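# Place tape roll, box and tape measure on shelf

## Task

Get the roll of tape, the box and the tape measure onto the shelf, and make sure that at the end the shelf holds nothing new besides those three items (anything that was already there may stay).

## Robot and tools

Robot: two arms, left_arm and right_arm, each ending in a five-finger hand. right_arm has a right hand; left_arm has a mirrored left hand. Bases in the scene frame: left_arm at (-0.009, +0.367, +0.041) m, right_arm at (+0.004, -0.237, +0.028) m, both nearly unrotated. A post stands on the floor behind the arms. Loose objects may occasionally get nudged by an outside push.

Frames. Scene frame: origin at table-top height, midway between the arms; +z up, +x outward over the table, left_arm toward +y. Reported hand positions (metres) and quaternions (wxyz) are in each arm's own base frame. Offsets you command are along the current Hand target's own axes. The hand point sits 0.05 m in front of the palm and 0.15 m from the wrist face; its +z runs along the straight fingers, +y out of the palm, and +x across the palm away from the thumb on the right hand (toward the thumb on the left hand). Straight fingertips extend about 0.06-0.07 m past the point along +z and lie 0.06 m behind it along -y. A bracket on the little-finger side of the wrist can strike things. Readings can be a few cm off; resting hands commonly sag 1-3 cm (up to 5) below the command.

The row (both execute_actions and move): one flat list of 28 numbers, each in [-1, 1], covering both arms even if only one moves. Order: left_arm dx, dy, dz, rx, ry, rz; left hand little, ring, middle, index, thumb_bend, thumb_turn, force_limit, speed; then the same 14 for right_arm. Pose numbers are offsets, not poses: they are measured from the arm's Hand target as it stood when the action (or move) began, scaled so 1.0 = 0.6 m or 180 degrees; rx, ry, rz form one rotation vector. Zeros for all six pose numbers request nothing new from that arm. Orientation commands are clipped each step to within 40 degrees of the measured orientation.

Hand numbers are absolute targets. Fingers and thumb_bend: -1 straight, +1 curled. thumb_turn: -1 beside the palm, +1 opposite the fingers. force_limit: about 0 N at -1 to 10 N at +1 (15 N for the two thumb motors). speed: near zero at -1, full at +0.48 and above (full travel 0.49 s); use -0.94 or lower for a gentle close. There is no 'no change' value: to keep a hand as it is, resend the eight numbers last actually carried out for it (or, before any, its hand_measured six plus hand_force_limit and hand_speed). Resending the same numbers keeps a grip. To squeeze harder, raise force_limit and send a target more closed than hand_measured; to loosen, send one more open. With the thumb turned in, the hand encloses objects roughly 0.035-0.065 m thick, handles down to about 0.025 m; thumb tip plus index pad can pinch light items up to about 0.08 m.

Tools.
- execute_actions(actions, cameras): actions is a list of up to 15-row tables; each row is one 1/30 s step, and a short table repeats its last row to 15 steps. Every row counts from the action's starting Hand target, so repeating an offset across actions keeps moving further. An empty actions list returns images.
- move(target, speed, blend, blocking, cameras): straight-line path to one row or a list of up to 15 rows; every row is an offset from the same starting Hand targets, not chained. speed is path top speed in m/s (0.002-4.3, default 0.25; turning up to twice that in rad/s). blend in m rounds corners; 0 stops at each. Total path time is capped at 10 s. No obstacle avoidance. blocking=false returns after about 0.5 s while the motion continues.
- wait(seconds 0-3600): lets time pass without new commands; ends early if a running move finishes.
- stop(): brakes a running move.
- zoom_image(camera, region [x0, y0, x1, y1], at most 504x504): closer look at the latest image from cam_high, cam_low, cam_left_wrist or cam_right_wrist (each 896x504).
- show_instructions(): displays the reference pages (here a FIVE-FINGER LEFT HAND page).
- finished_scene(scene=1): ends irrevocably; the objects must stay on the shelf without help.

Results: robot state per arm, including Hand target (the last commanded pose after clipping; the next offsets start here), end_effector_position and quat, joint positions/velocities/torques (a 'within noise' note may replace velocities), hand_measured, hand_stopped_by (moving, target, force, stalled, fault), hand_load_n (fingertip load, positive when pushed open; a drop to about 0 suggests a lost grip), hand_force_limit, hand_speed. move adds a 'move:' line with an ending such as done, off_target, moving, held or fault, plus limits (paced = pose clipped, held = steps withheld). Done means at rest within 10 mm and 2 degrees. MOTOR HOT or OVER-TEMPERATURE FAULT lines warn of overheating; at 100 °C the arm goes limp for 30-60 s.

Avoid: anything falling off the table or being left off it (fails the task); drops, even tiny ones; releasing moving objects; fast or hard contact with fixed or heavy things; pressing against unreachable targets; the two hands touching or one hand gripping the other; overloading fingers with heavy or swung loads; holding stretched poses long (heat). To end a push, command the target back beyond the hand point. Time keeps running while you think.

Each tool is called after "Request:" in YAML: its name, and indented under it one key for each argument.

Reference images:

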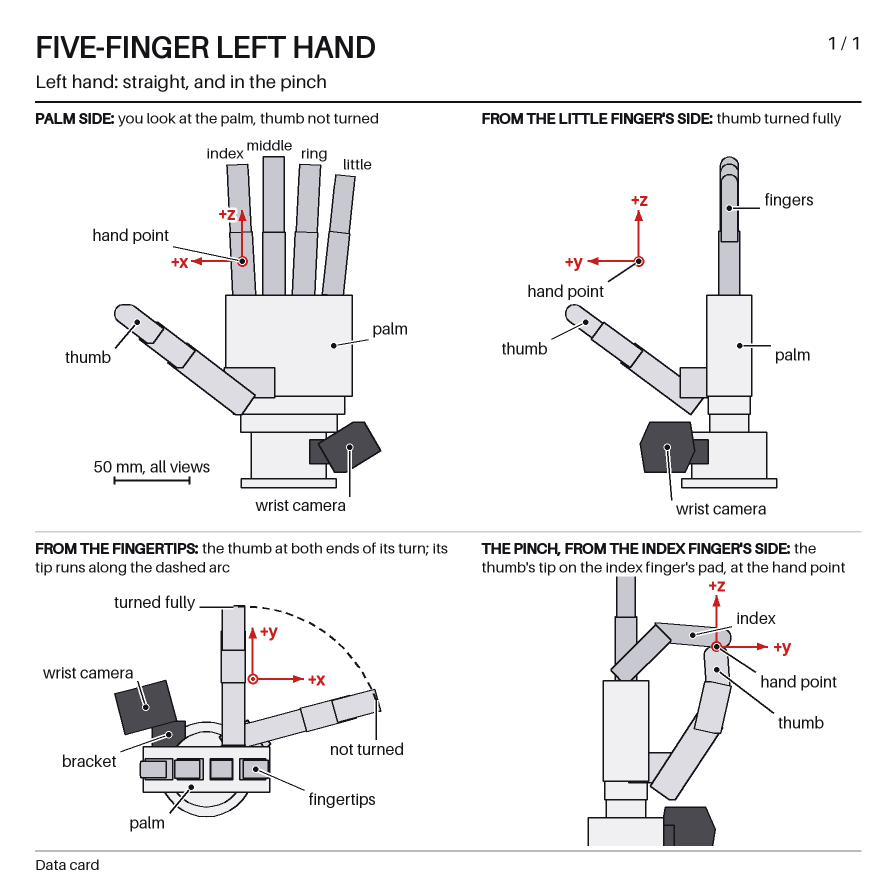

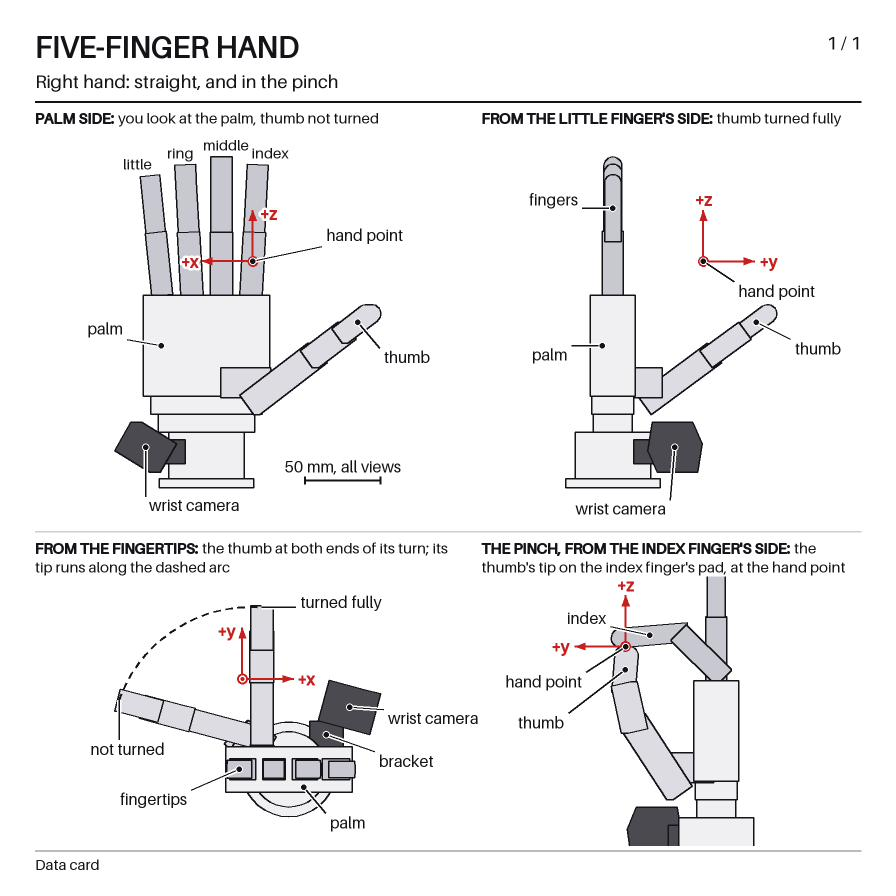

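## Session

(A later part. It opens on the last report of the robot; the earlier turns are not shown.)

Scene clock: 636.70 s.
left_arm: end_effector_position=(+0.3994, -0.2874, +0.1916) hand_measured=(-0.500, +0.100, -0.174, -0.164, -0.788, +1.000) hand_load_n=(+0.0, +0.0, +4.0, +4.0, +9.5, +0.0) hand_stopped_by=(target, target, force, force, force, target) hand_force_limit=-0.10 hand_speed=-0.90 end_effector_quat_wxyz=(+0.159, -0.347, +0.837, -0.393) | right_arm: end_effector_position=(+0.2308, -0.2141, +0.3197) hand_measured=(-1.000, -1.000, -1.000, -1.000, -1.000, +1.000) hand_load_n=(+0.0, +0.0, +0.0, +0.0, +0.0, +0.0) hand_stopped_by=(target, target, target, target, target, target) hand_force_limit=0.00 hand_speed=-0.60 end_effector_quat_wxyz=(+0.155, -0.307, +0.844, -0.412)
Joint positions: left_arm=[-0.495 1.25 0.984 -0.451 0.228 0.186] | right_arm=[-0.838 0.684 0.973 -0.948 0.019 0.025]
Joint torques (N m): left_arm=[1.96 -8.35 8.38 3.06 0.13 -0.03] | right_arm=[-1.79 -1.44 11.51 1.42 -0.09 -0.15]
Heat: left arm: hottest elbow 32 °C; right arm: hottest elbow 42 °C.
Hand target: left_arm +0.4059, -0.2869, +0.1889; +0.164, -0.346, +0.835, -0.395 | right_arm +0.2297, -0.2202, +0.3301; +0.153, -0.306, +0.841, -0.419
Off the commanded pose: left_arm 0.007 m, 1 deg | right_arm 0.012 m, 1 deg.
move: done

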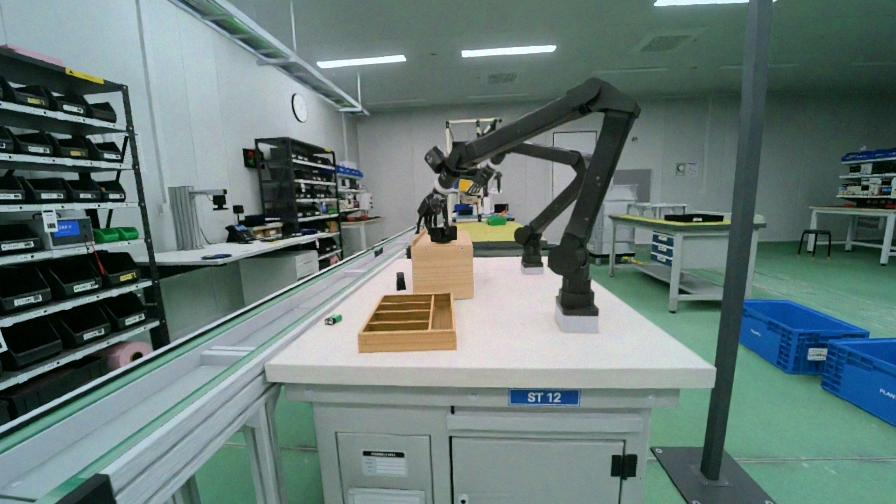

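Request:
move:
  target: [0,0.0058,0.0048,0,0,0,-0.5,0.1,0.1,0.1,-0.3,1,-0.1,-0.9,0,0,0,0,0,0,-1,-1,-1,-1,-1,1,0,-0.6]
  cameras: ["cam_low","cam_left_wrist"]
  speed: 0.03

Request:
zoom_image:
  camera: "cam_low"
  region: [410, 200, 470, 260]

Request:
zoom_image:
  camera: "cam_left_wrist"
  region: [200, 130, 440, 330]

Scene clock: 640.40 s.
left_arm: end_effector_position=(+0.3995, -0.2875, +0.1877) hand_measured=(-0.500, +0.100, -0.174, -0.164, -0.788, +1.000) hand_load_n=(+0.0, +0.0, +4.0, +4.0, +9.5, +0.0) hand_stopped_by=(target, target, force, force, force, target) hand_force_limit=-0.10 hand_speed=-0.90 end_effector_quat_wxyz=(+0.159, -0.347, +0.837, -0.393) | right_arm: end_effector_position=(+0.2308, -0.2141, +0.3197) hand_measured=(-1.000, -1.000, -1.000, -1.000, -1.000, +1.000) hand_load_n=(+0.0, +0.0, +0.0, +0.0, +0.0, +0.0) hand_stopped_by=(target, target, target, target, target, target) hand_force_limit=0.00 hand_speed=-0.60 end_effector_quat_wxyz=(+0.155, -0.307, +0.844, -0.412)
Joint positions: left_arm=[-0.495 1.254 0.976 -0.439 0.228 0.186] | right_arm=[-0.838 0.684 0.973 -0.948 0.019 0.025]
Joint torques (N m): left_arm=[1.96 -8.35 8.42 2.99 0.12 -0.02] | right_arm=[-1.85 -1.44 11.52 1.43 -0.1 -0.15]
Heat: left arm: hottest elbow 32 °C; right arm: hottest elbow 43 °C.
Hand target: left_arm +0.4059, -0.2869, +0.1844; +0.164, -0.346, +0.835, -0.395 | right_arm +0.2297, -0.2202, +0.3301; +0.153, -0.306, +0.841, -0.419
Off the commanded pose: left_arm 0.007 m, 1 deg | right_arm 0.012 m, 1 deg.
move: done

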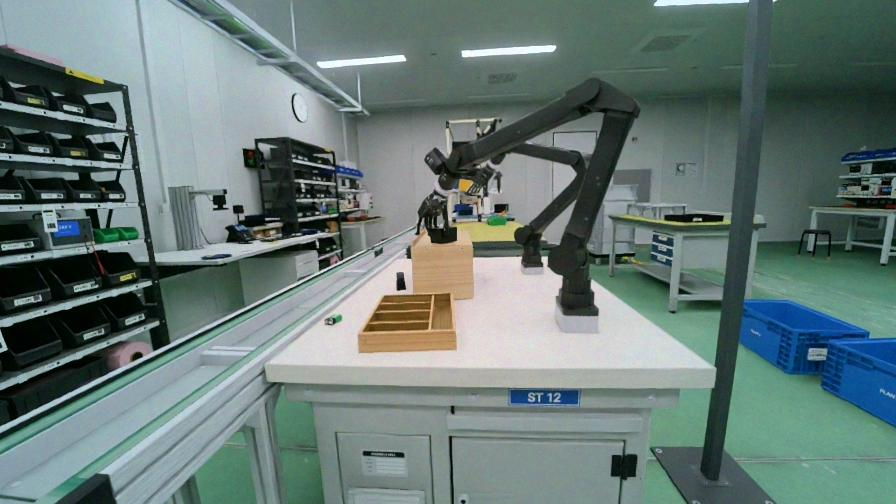

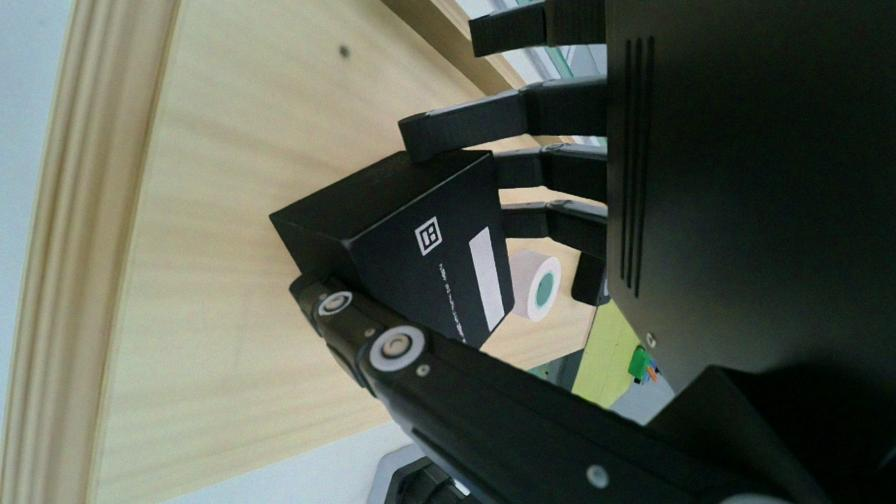

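Scaled by 8.400.

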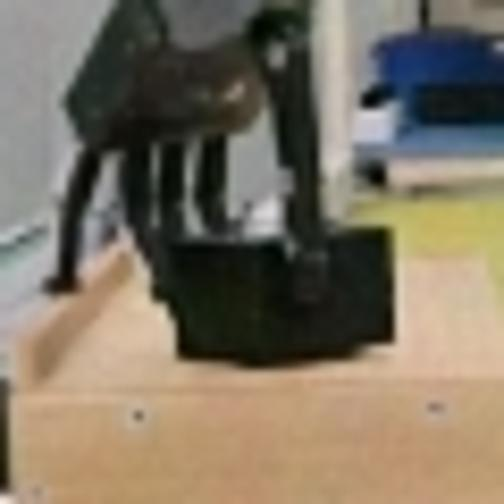

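Scaled by 2.100.

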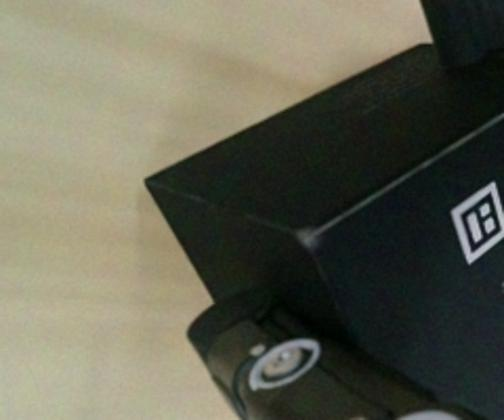

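Request:
move:
  target: [0,0.0058,0.0048,0,0,0,-0.5,0.1,0.1,0.1,-0.3,1,-0.1,-0.9,0,0,0,0,0,0,-1,-1,-1,-1,-1,1,0,-0.6]
  cameras: ["cam_low","cam_left_wrist"]
  speed: 0.03

Request:
zoom_image:
  camera: "cam_low"
  region: [410, 200, 470, 260]

Request:
zoom_image:
  camera: "cam_left_wrist"
  region: [200, 130, 440, 330]

Scene clock: 643.97 s.
left_arm: end_effector_position=(+0.4007, -0.2880, +0.1865) hand_measured=(-0.500, +0.100, -0.174, -0.164, -0.788, +1.000) hand_load_n=(+0.0, +0.0, +4.5, +4.0, +9.5, +0.0) hand_stopped_by=(target, target, force, force, force, target) hand_force_limit=-0.10 hand_speed=-0.90 end_effector_quat_wxyz=(+0.161, -0.346, +0.835, -0.396) | right_arm: end_effector_position=(+0.2308, -0.2141, +0.3197) hand_measured=(-1.000, -1.000, -1.000, -1.000, -1.000, +1.000) hand_load_n=(+0.0, +0.0, +0.0, +0.0, +0.0, +0.0) hand_stopped_by=(target, target, target, target, target, target) hand_force_limit=0.00 hand_speed=-0.60 end_effector_quat_wxyz=(+0.155, -0.307, +0.844, -0.412)
Joint positions: left_arm=[-0.495 1.254 0.97 -0.425 0.228 0.186] | right_arm=[-0.838 0.684 0.973 -0.948 0.019 0.025]
Joint torques (N m): left_arm=[1.96 -8 8.17 3 0.14 0] | right_arm=[-1.85 -1.44 11.49 1.39 -0.1 -0.15]
Heat: left arm: hottest elbow 32 °C; right arm: hottest elbow 43 °C.
Hand target: left_arm +0.4060, -0.2869, +0.1799; +0.164, -0.346, +0.835, -0.395 | right_arm +0.2297, -0.2202, +0.3301; +0.153, -0.306, +0.841, -0.419
Off the commanded pose: left_arm 0.009 m, 0 deg | right_arm 0.012 m, 1 deg.
move: done

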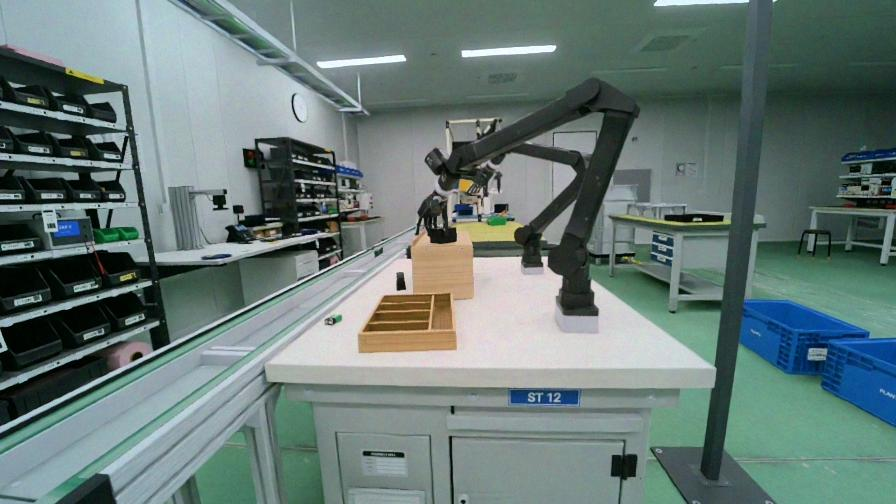

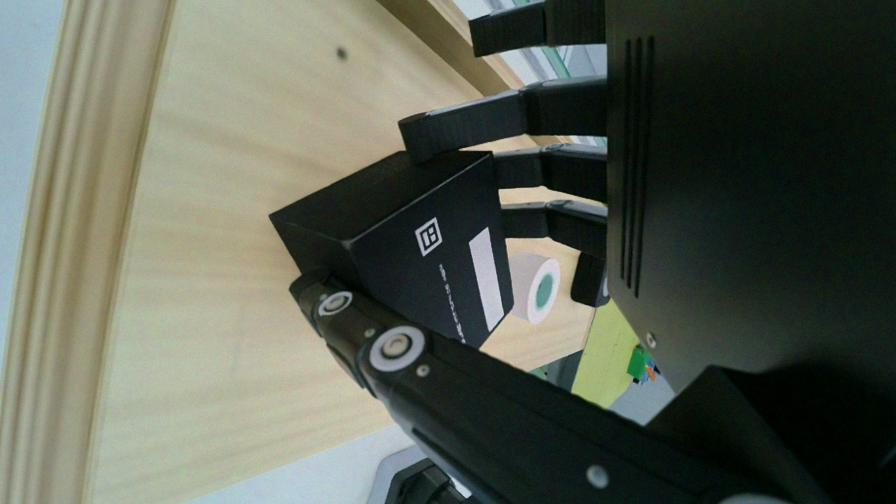

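Scaled by 8.400.

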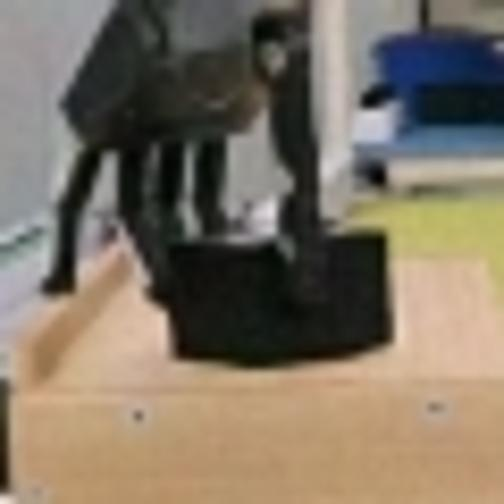

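Scaled by 2.100.

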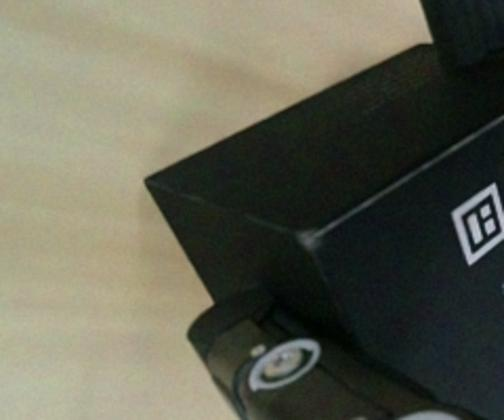

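Request:
move:
  target: [0,0.0029,0.0024,0,0,0,-0.5,0.1,0.1,0.1,-0.3,1,-0.1,-0.9,0,0,0,0,0,0,-1,-1,-1,-1,-1,1,0,-0.6]
  cameras: []
  speed: 0.03

Request:
move:
  target: [0,0,0,0,0,0,-0.5,-0.6,-0.6,-0.6,-1,1,-0.1,-0.85,0,0,0,0,0,0,-1,-1,-1,-1,-1,1,0,-0.6]
  cameras: ["cam_low","cam_left_wrist"]
  speed: 0.03

Scene clock: 649.33 s.
left_arm: end_effector_position=(+0.4013, -0.2884, +0.1862) hand_measured=(-0.500, +0.100, -0.174, -0.164, -0.788, +1.000) hand_load_n=(+0.0, +0.0, +4.0, +4.0, +9.5, +0.0) hand_stopped_by=(target, target, force, force, force, target) hand_force_limit=-0.10 hand_speed=-0.90 end_effector_quat_wxyz=(+0.163, -0.345, +0.835, -0.398) | right_arm: end_effector_position=(+0.2308, -0.2141, +0.3197) hand_measured=(-1.000, -1.000, -1.000, -1.000, -1.000, +1.000) hand_load_n=(+0.0, +0.0, +0.0, +0.0, +0.0, +0.0) hand_stopped_by=(target, target, target, target, target, target) hand_force_limit=0.00 hand_speed=-0.60 end_effector_quat_wxyz=(+0.155, -0.307, +0.844, -0.412)
Joint positions: left_arm=[-0.495 1.254 0.967 -0.417 0.228 0.186] | right_arm=[-0.838 0.684 0.973 -0.948 0.019 0.025]
Joint torques (N m): left_arm=[1.79 -7.88 8.03 2.91 0.13 -0.02] | right_arm=[-1.9 -1.38 11.52 1.43 -0.09 -0.15]
Heat: left arm: hottest elbow 32 °C; right arm: hottest elbow 43 °C.
Hand target: left_arm +0.4060, -0.2869, +0.1777; +0.164, -0.346, +0.835, -0.395 | right_arm +0.2297, -0.2202, +0.3301; +0.153, -0.306, +0.841, -0.419
Off the commanded pose: left_arm 0.010 m, 0 deg | right_arm 0.012 m, 1 deg.
move: done

Scene clock: 651.30 s.
left_arm: end_effector_position=(+0.4018, -0.2886, +0.1865) hand_measured=(-0.500, -0.600, -0.600, -0.600, -1.000, +1.000) hand_load_n=(+0.0, +0.0, +0.0, +0.0, +0.0, +0.0) hand_stopped_by=(target, target, target, target, target, target) hand_force_limit=-0.10 hand_speed=-0.85 end_effector_quat_wxyz=(+0.163, -0.345, +0.834, -0.398) | right_arm: end_effector_position=(+0.2308, -0.2141, +0.3197) hand_measured=(-1.000, -1.000, -1.000, -1.000, -1.000, +1.000) hand_load_n=(+0.0, +0.0, +0.0, +0.0, +0.0, +0.0) hand_stopped_by=(target, target, target, target, target, target) hand_force_limit=0.00 hand_speed=-0.60 end_effector_quat_wxyz=(+0.155, -0.307, +0.844, -0.412)
Joint positions: left_arm=[-0.495 1.254 0.967 -0.415 0.228 0.186] | right_arm=[-0.838 0.684 0.973 -0.948 0.019 0.025]
Joint torques (N m): left_arm=[1.73 -8.06 8.06 2.84 0.14 -0.01] | right_arm=[-1.9 -1.38 11.52 1.4 -0.09 -0.16]
Heat: left arm: hottest elbow 32 °C; right arm: hottest elbow 43 °C.
Hand target: left_arm +0.4059, -0.2869, +0.1777; +0.164, -0.346, +0.835, -0.395 | right_arm +0.2297, -0.2202, +0.3301; +0.153, -0.306, +0.841, -0.419
Off the commanded pose: left_arm 0.010 m, 0 deg | right_arm 0.012 m, 1 deg.
move: done

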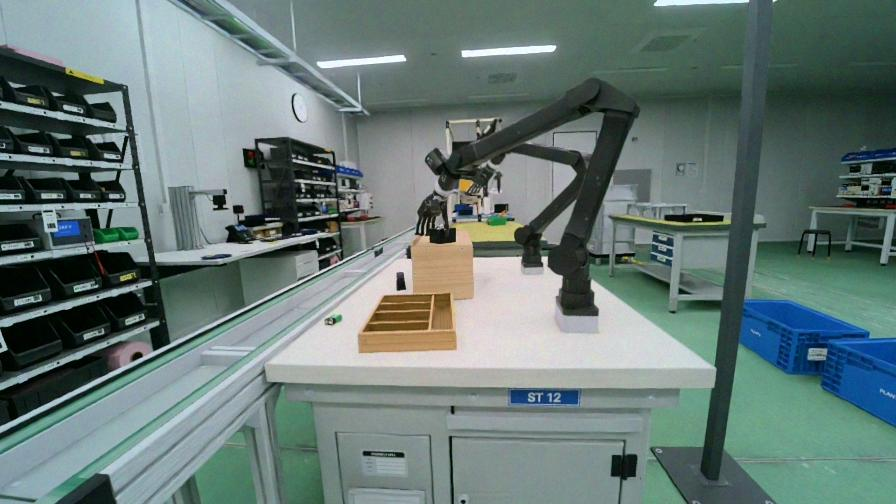

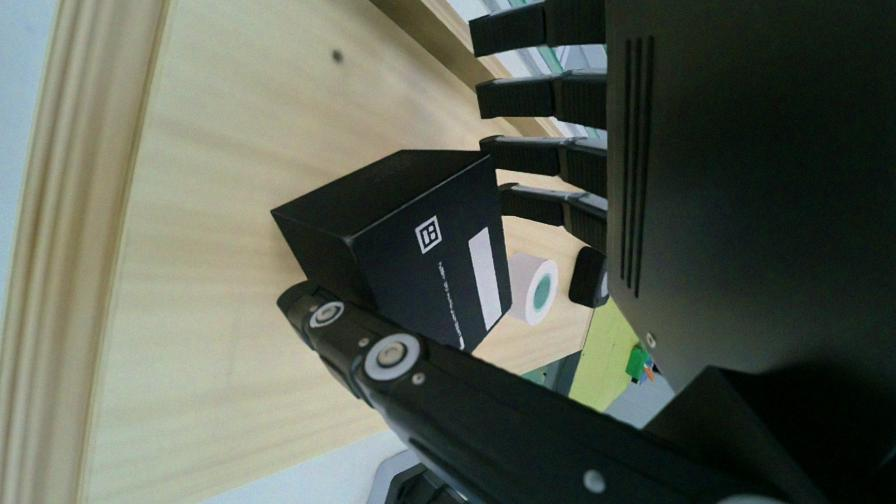

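Request:
move:
  target: [0,0,0,0,0,0,-0.5,-0.75,-0.75,-0.75,-1,1,-0.1,-0.7,0,0,0,0,0,0,-1,-1,-1,-1,-1,1,0,-0.6]
  cameras: ["cam_left_wrist"]
  speed: 0.03

Request:
move:
  target:
    - [0,-0.1848,-0.1428,0,0,0,-0.5,-0.75,-0.75,-0.75,-1,1,-0.1,-0.7,0,0,0,0,0,0,-1,-1,-1,-1,-1,1,0,-0.6]
    - [0.2933,0.0962,-0.5087,0,0,0,-0.5,-0.75,-0.75,-0.75,-1,1,-0.1,-0.7,0,0,0,0,0,0,-1,-1,-1,-1,-1,1,0,-0.6]
  cameras: ["all"]
  speed: [0.08,0.2]
  blend: [0.03,0]

Scene clock: 660.63 s.
left_arm: end_effector_position=(+0.4018, -0.2886, +0.1865) hand_measured=(-0.500, -0.750, -0.750, -0.750, -1.000, +1.000) hand_load_n=(+0.0, +0.0, +0.0, +0.0, +0.0, +0.0) hand_stopped_by=(target, target, target, target, target, target) hand_force_limit=-0.10 hand_speed=-0.70 end_effector_quat_wxyz=(+0.163, -0.345, +0.834, -0.398) | right_arm: end_effector_position=(+0.2308, -0.2141, +0.3197) hand_measured=(-1.000, -1.000, -1.000, -1.000, -1.000, +1.000) hand_load_n=(+0.0, +0.0, +0.0, -0.5, +0.0, +0.0) hand_stopped_by=(target, target, target, target, target, target) hand_force_limit=0.00 hand_speed=-0.60 end_effector_quat_wxyz=(+0.155, -0.307, +0.844, -0.412)
Joint positions: left_arm=[-0.495 1.254 0.967 -0.415 0.228 0.186] | right_arm=[-0.838 0.684 0.973 -0.948 0.019 0.025]
Joint torques (N m): left_arm=[1.9 -7.94 8.09 2.84 0.14 -0.01] | right_arm=[-1.85 -1.38 11.51 1.39 -0.1 -0.14]
Heat: left arm: hottest elbow 33 °C; right arm: hottest elbow 43 °C.
Hand target: left_arm +0.4059, -0.2869, +0.1777; +0.164, -0.346, +0.835, -0.395 | right_arm +0.2297, -0.2202, +0.3301; +0.153, -0.306, +0.841, -0.419
Off the commanded pose: left_arm 0.010 m, 0 deg | right_arm 0.012 m, 1 deg.
move: done

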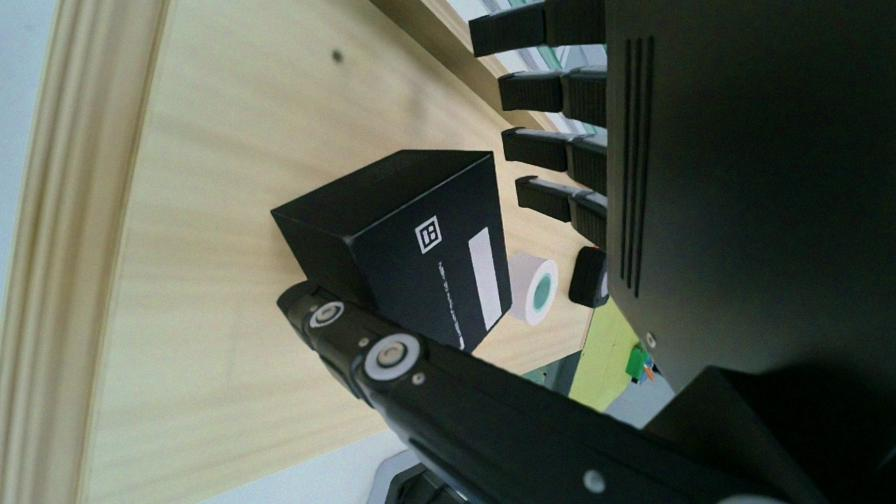

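Scene clock: 665.07 s.
left_arm: end_effector_position=(+0.0916, -0.2183, +0.3299) hand_measured=(-0.500, -0.750, -0.750, -0.750, -1.000, +1.000) hand_load_n=(+0.0, +0.0, +0.0, +0.0, +0.0, +0.0) hand_stopped_by=(target, target, target, target, target, target) hand_force_limit=-0.10 hand_speed=-0.70 end_effector_quat_wxyz=(+0.166, -0.347, +0.831, -0.402) | right_arm: end_effector_position=(+0.2308, -0.2141, +0.3197) hand_measured=(-1.000, -1.000, -1.000, -1.000, -1.000, +1.000) hand_load_n=(+0.0, +0.0, +0.0, +0.0, +0.0, +0.0) hand_stopped_by=(target, target, target, target, target, target) hand_force_limit=0.00 hand_speed=-0.60 end_effector_quat_wxyz=(+0.155, -0.307, +0.844, -0.412)
Joint positions: left_arm=[-1.296 0.51 0.98 -1.208 -0.395 -0.341] | right_arm=[-0.838 0.684 0.973 -0.948 0.019 0.025]
Joint torques (N m): left_arm=[0.56 2.14 7.91 1.5 -0.19 -0.13] | right_arm=[-2.08 -1.49 11.51 1.42 -0.09 -0.16]
Heat: left arm: hottest elbow 33 °C; right arm: hottest elbow 43 °C.
Hand target: left_arm +0.0885, -0.2187, +0.3263; +0.164, -0.346, +0.835, -0.395 | right_arm +0.2297, -0.2202, +0.3301; +0.153, -0.306, +0.841, -0.419
Off the commanded pose: left_arm 0.005 m, 1 deg | right_arm 0.012 m, 1 deg.
move: done

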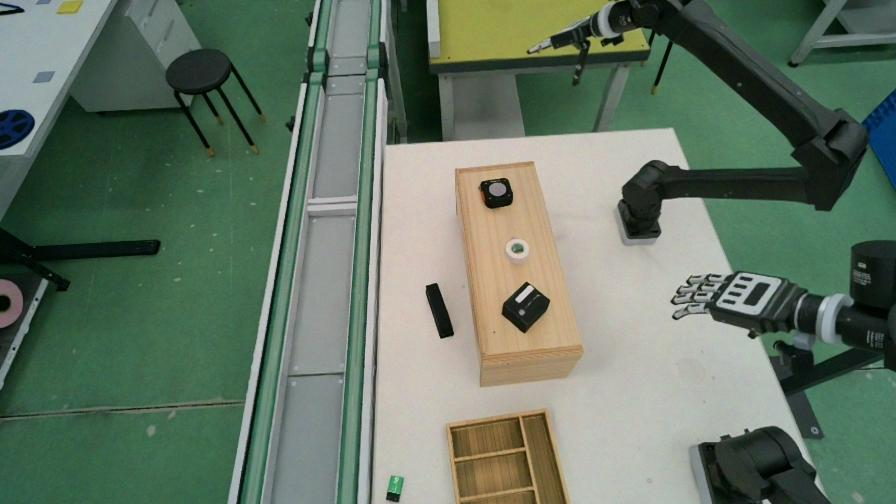

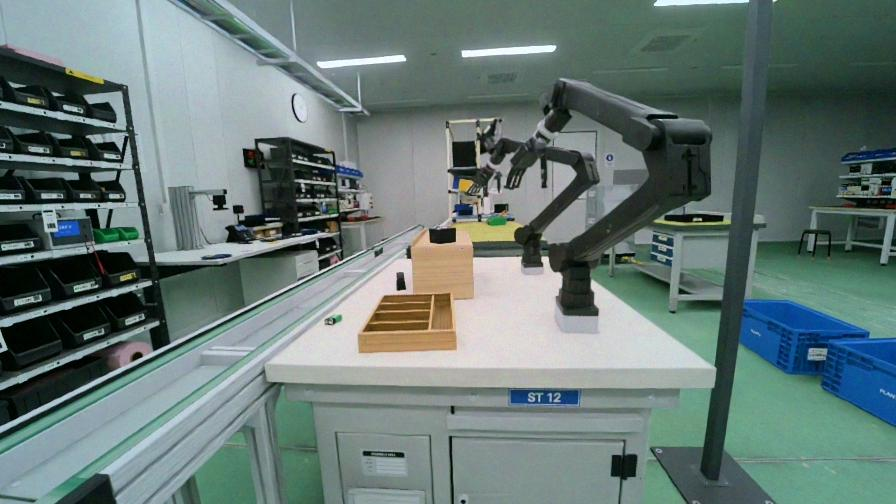

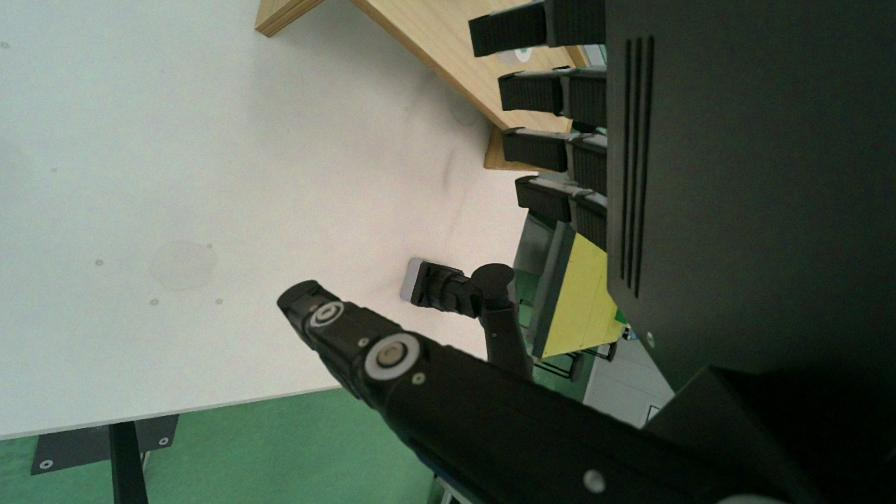

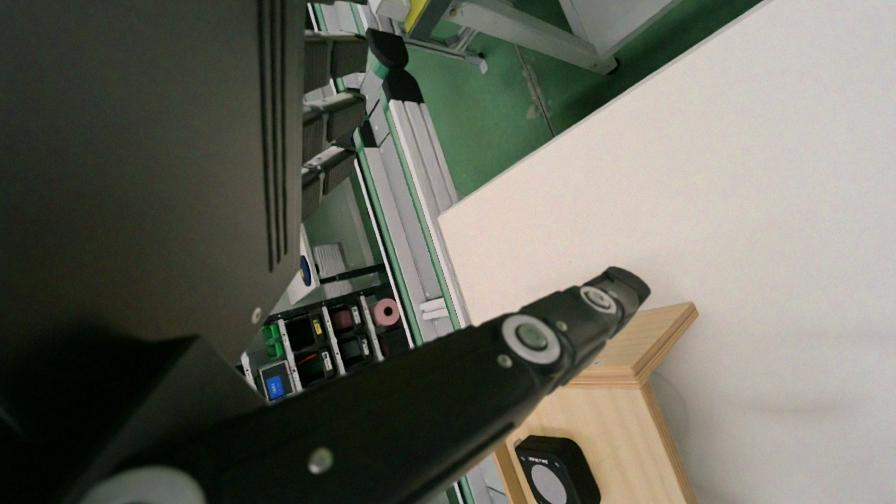

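Request:
zoom_image:
  camera: "cam_high"
  region: [440, 150, 620, 390]

Scaled by 2.100.

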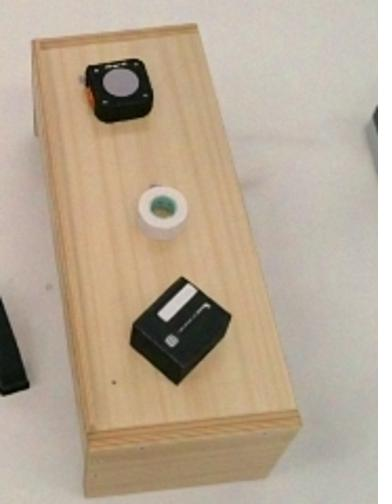

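Request:
finished_scene:

The scene is finished: the task was done.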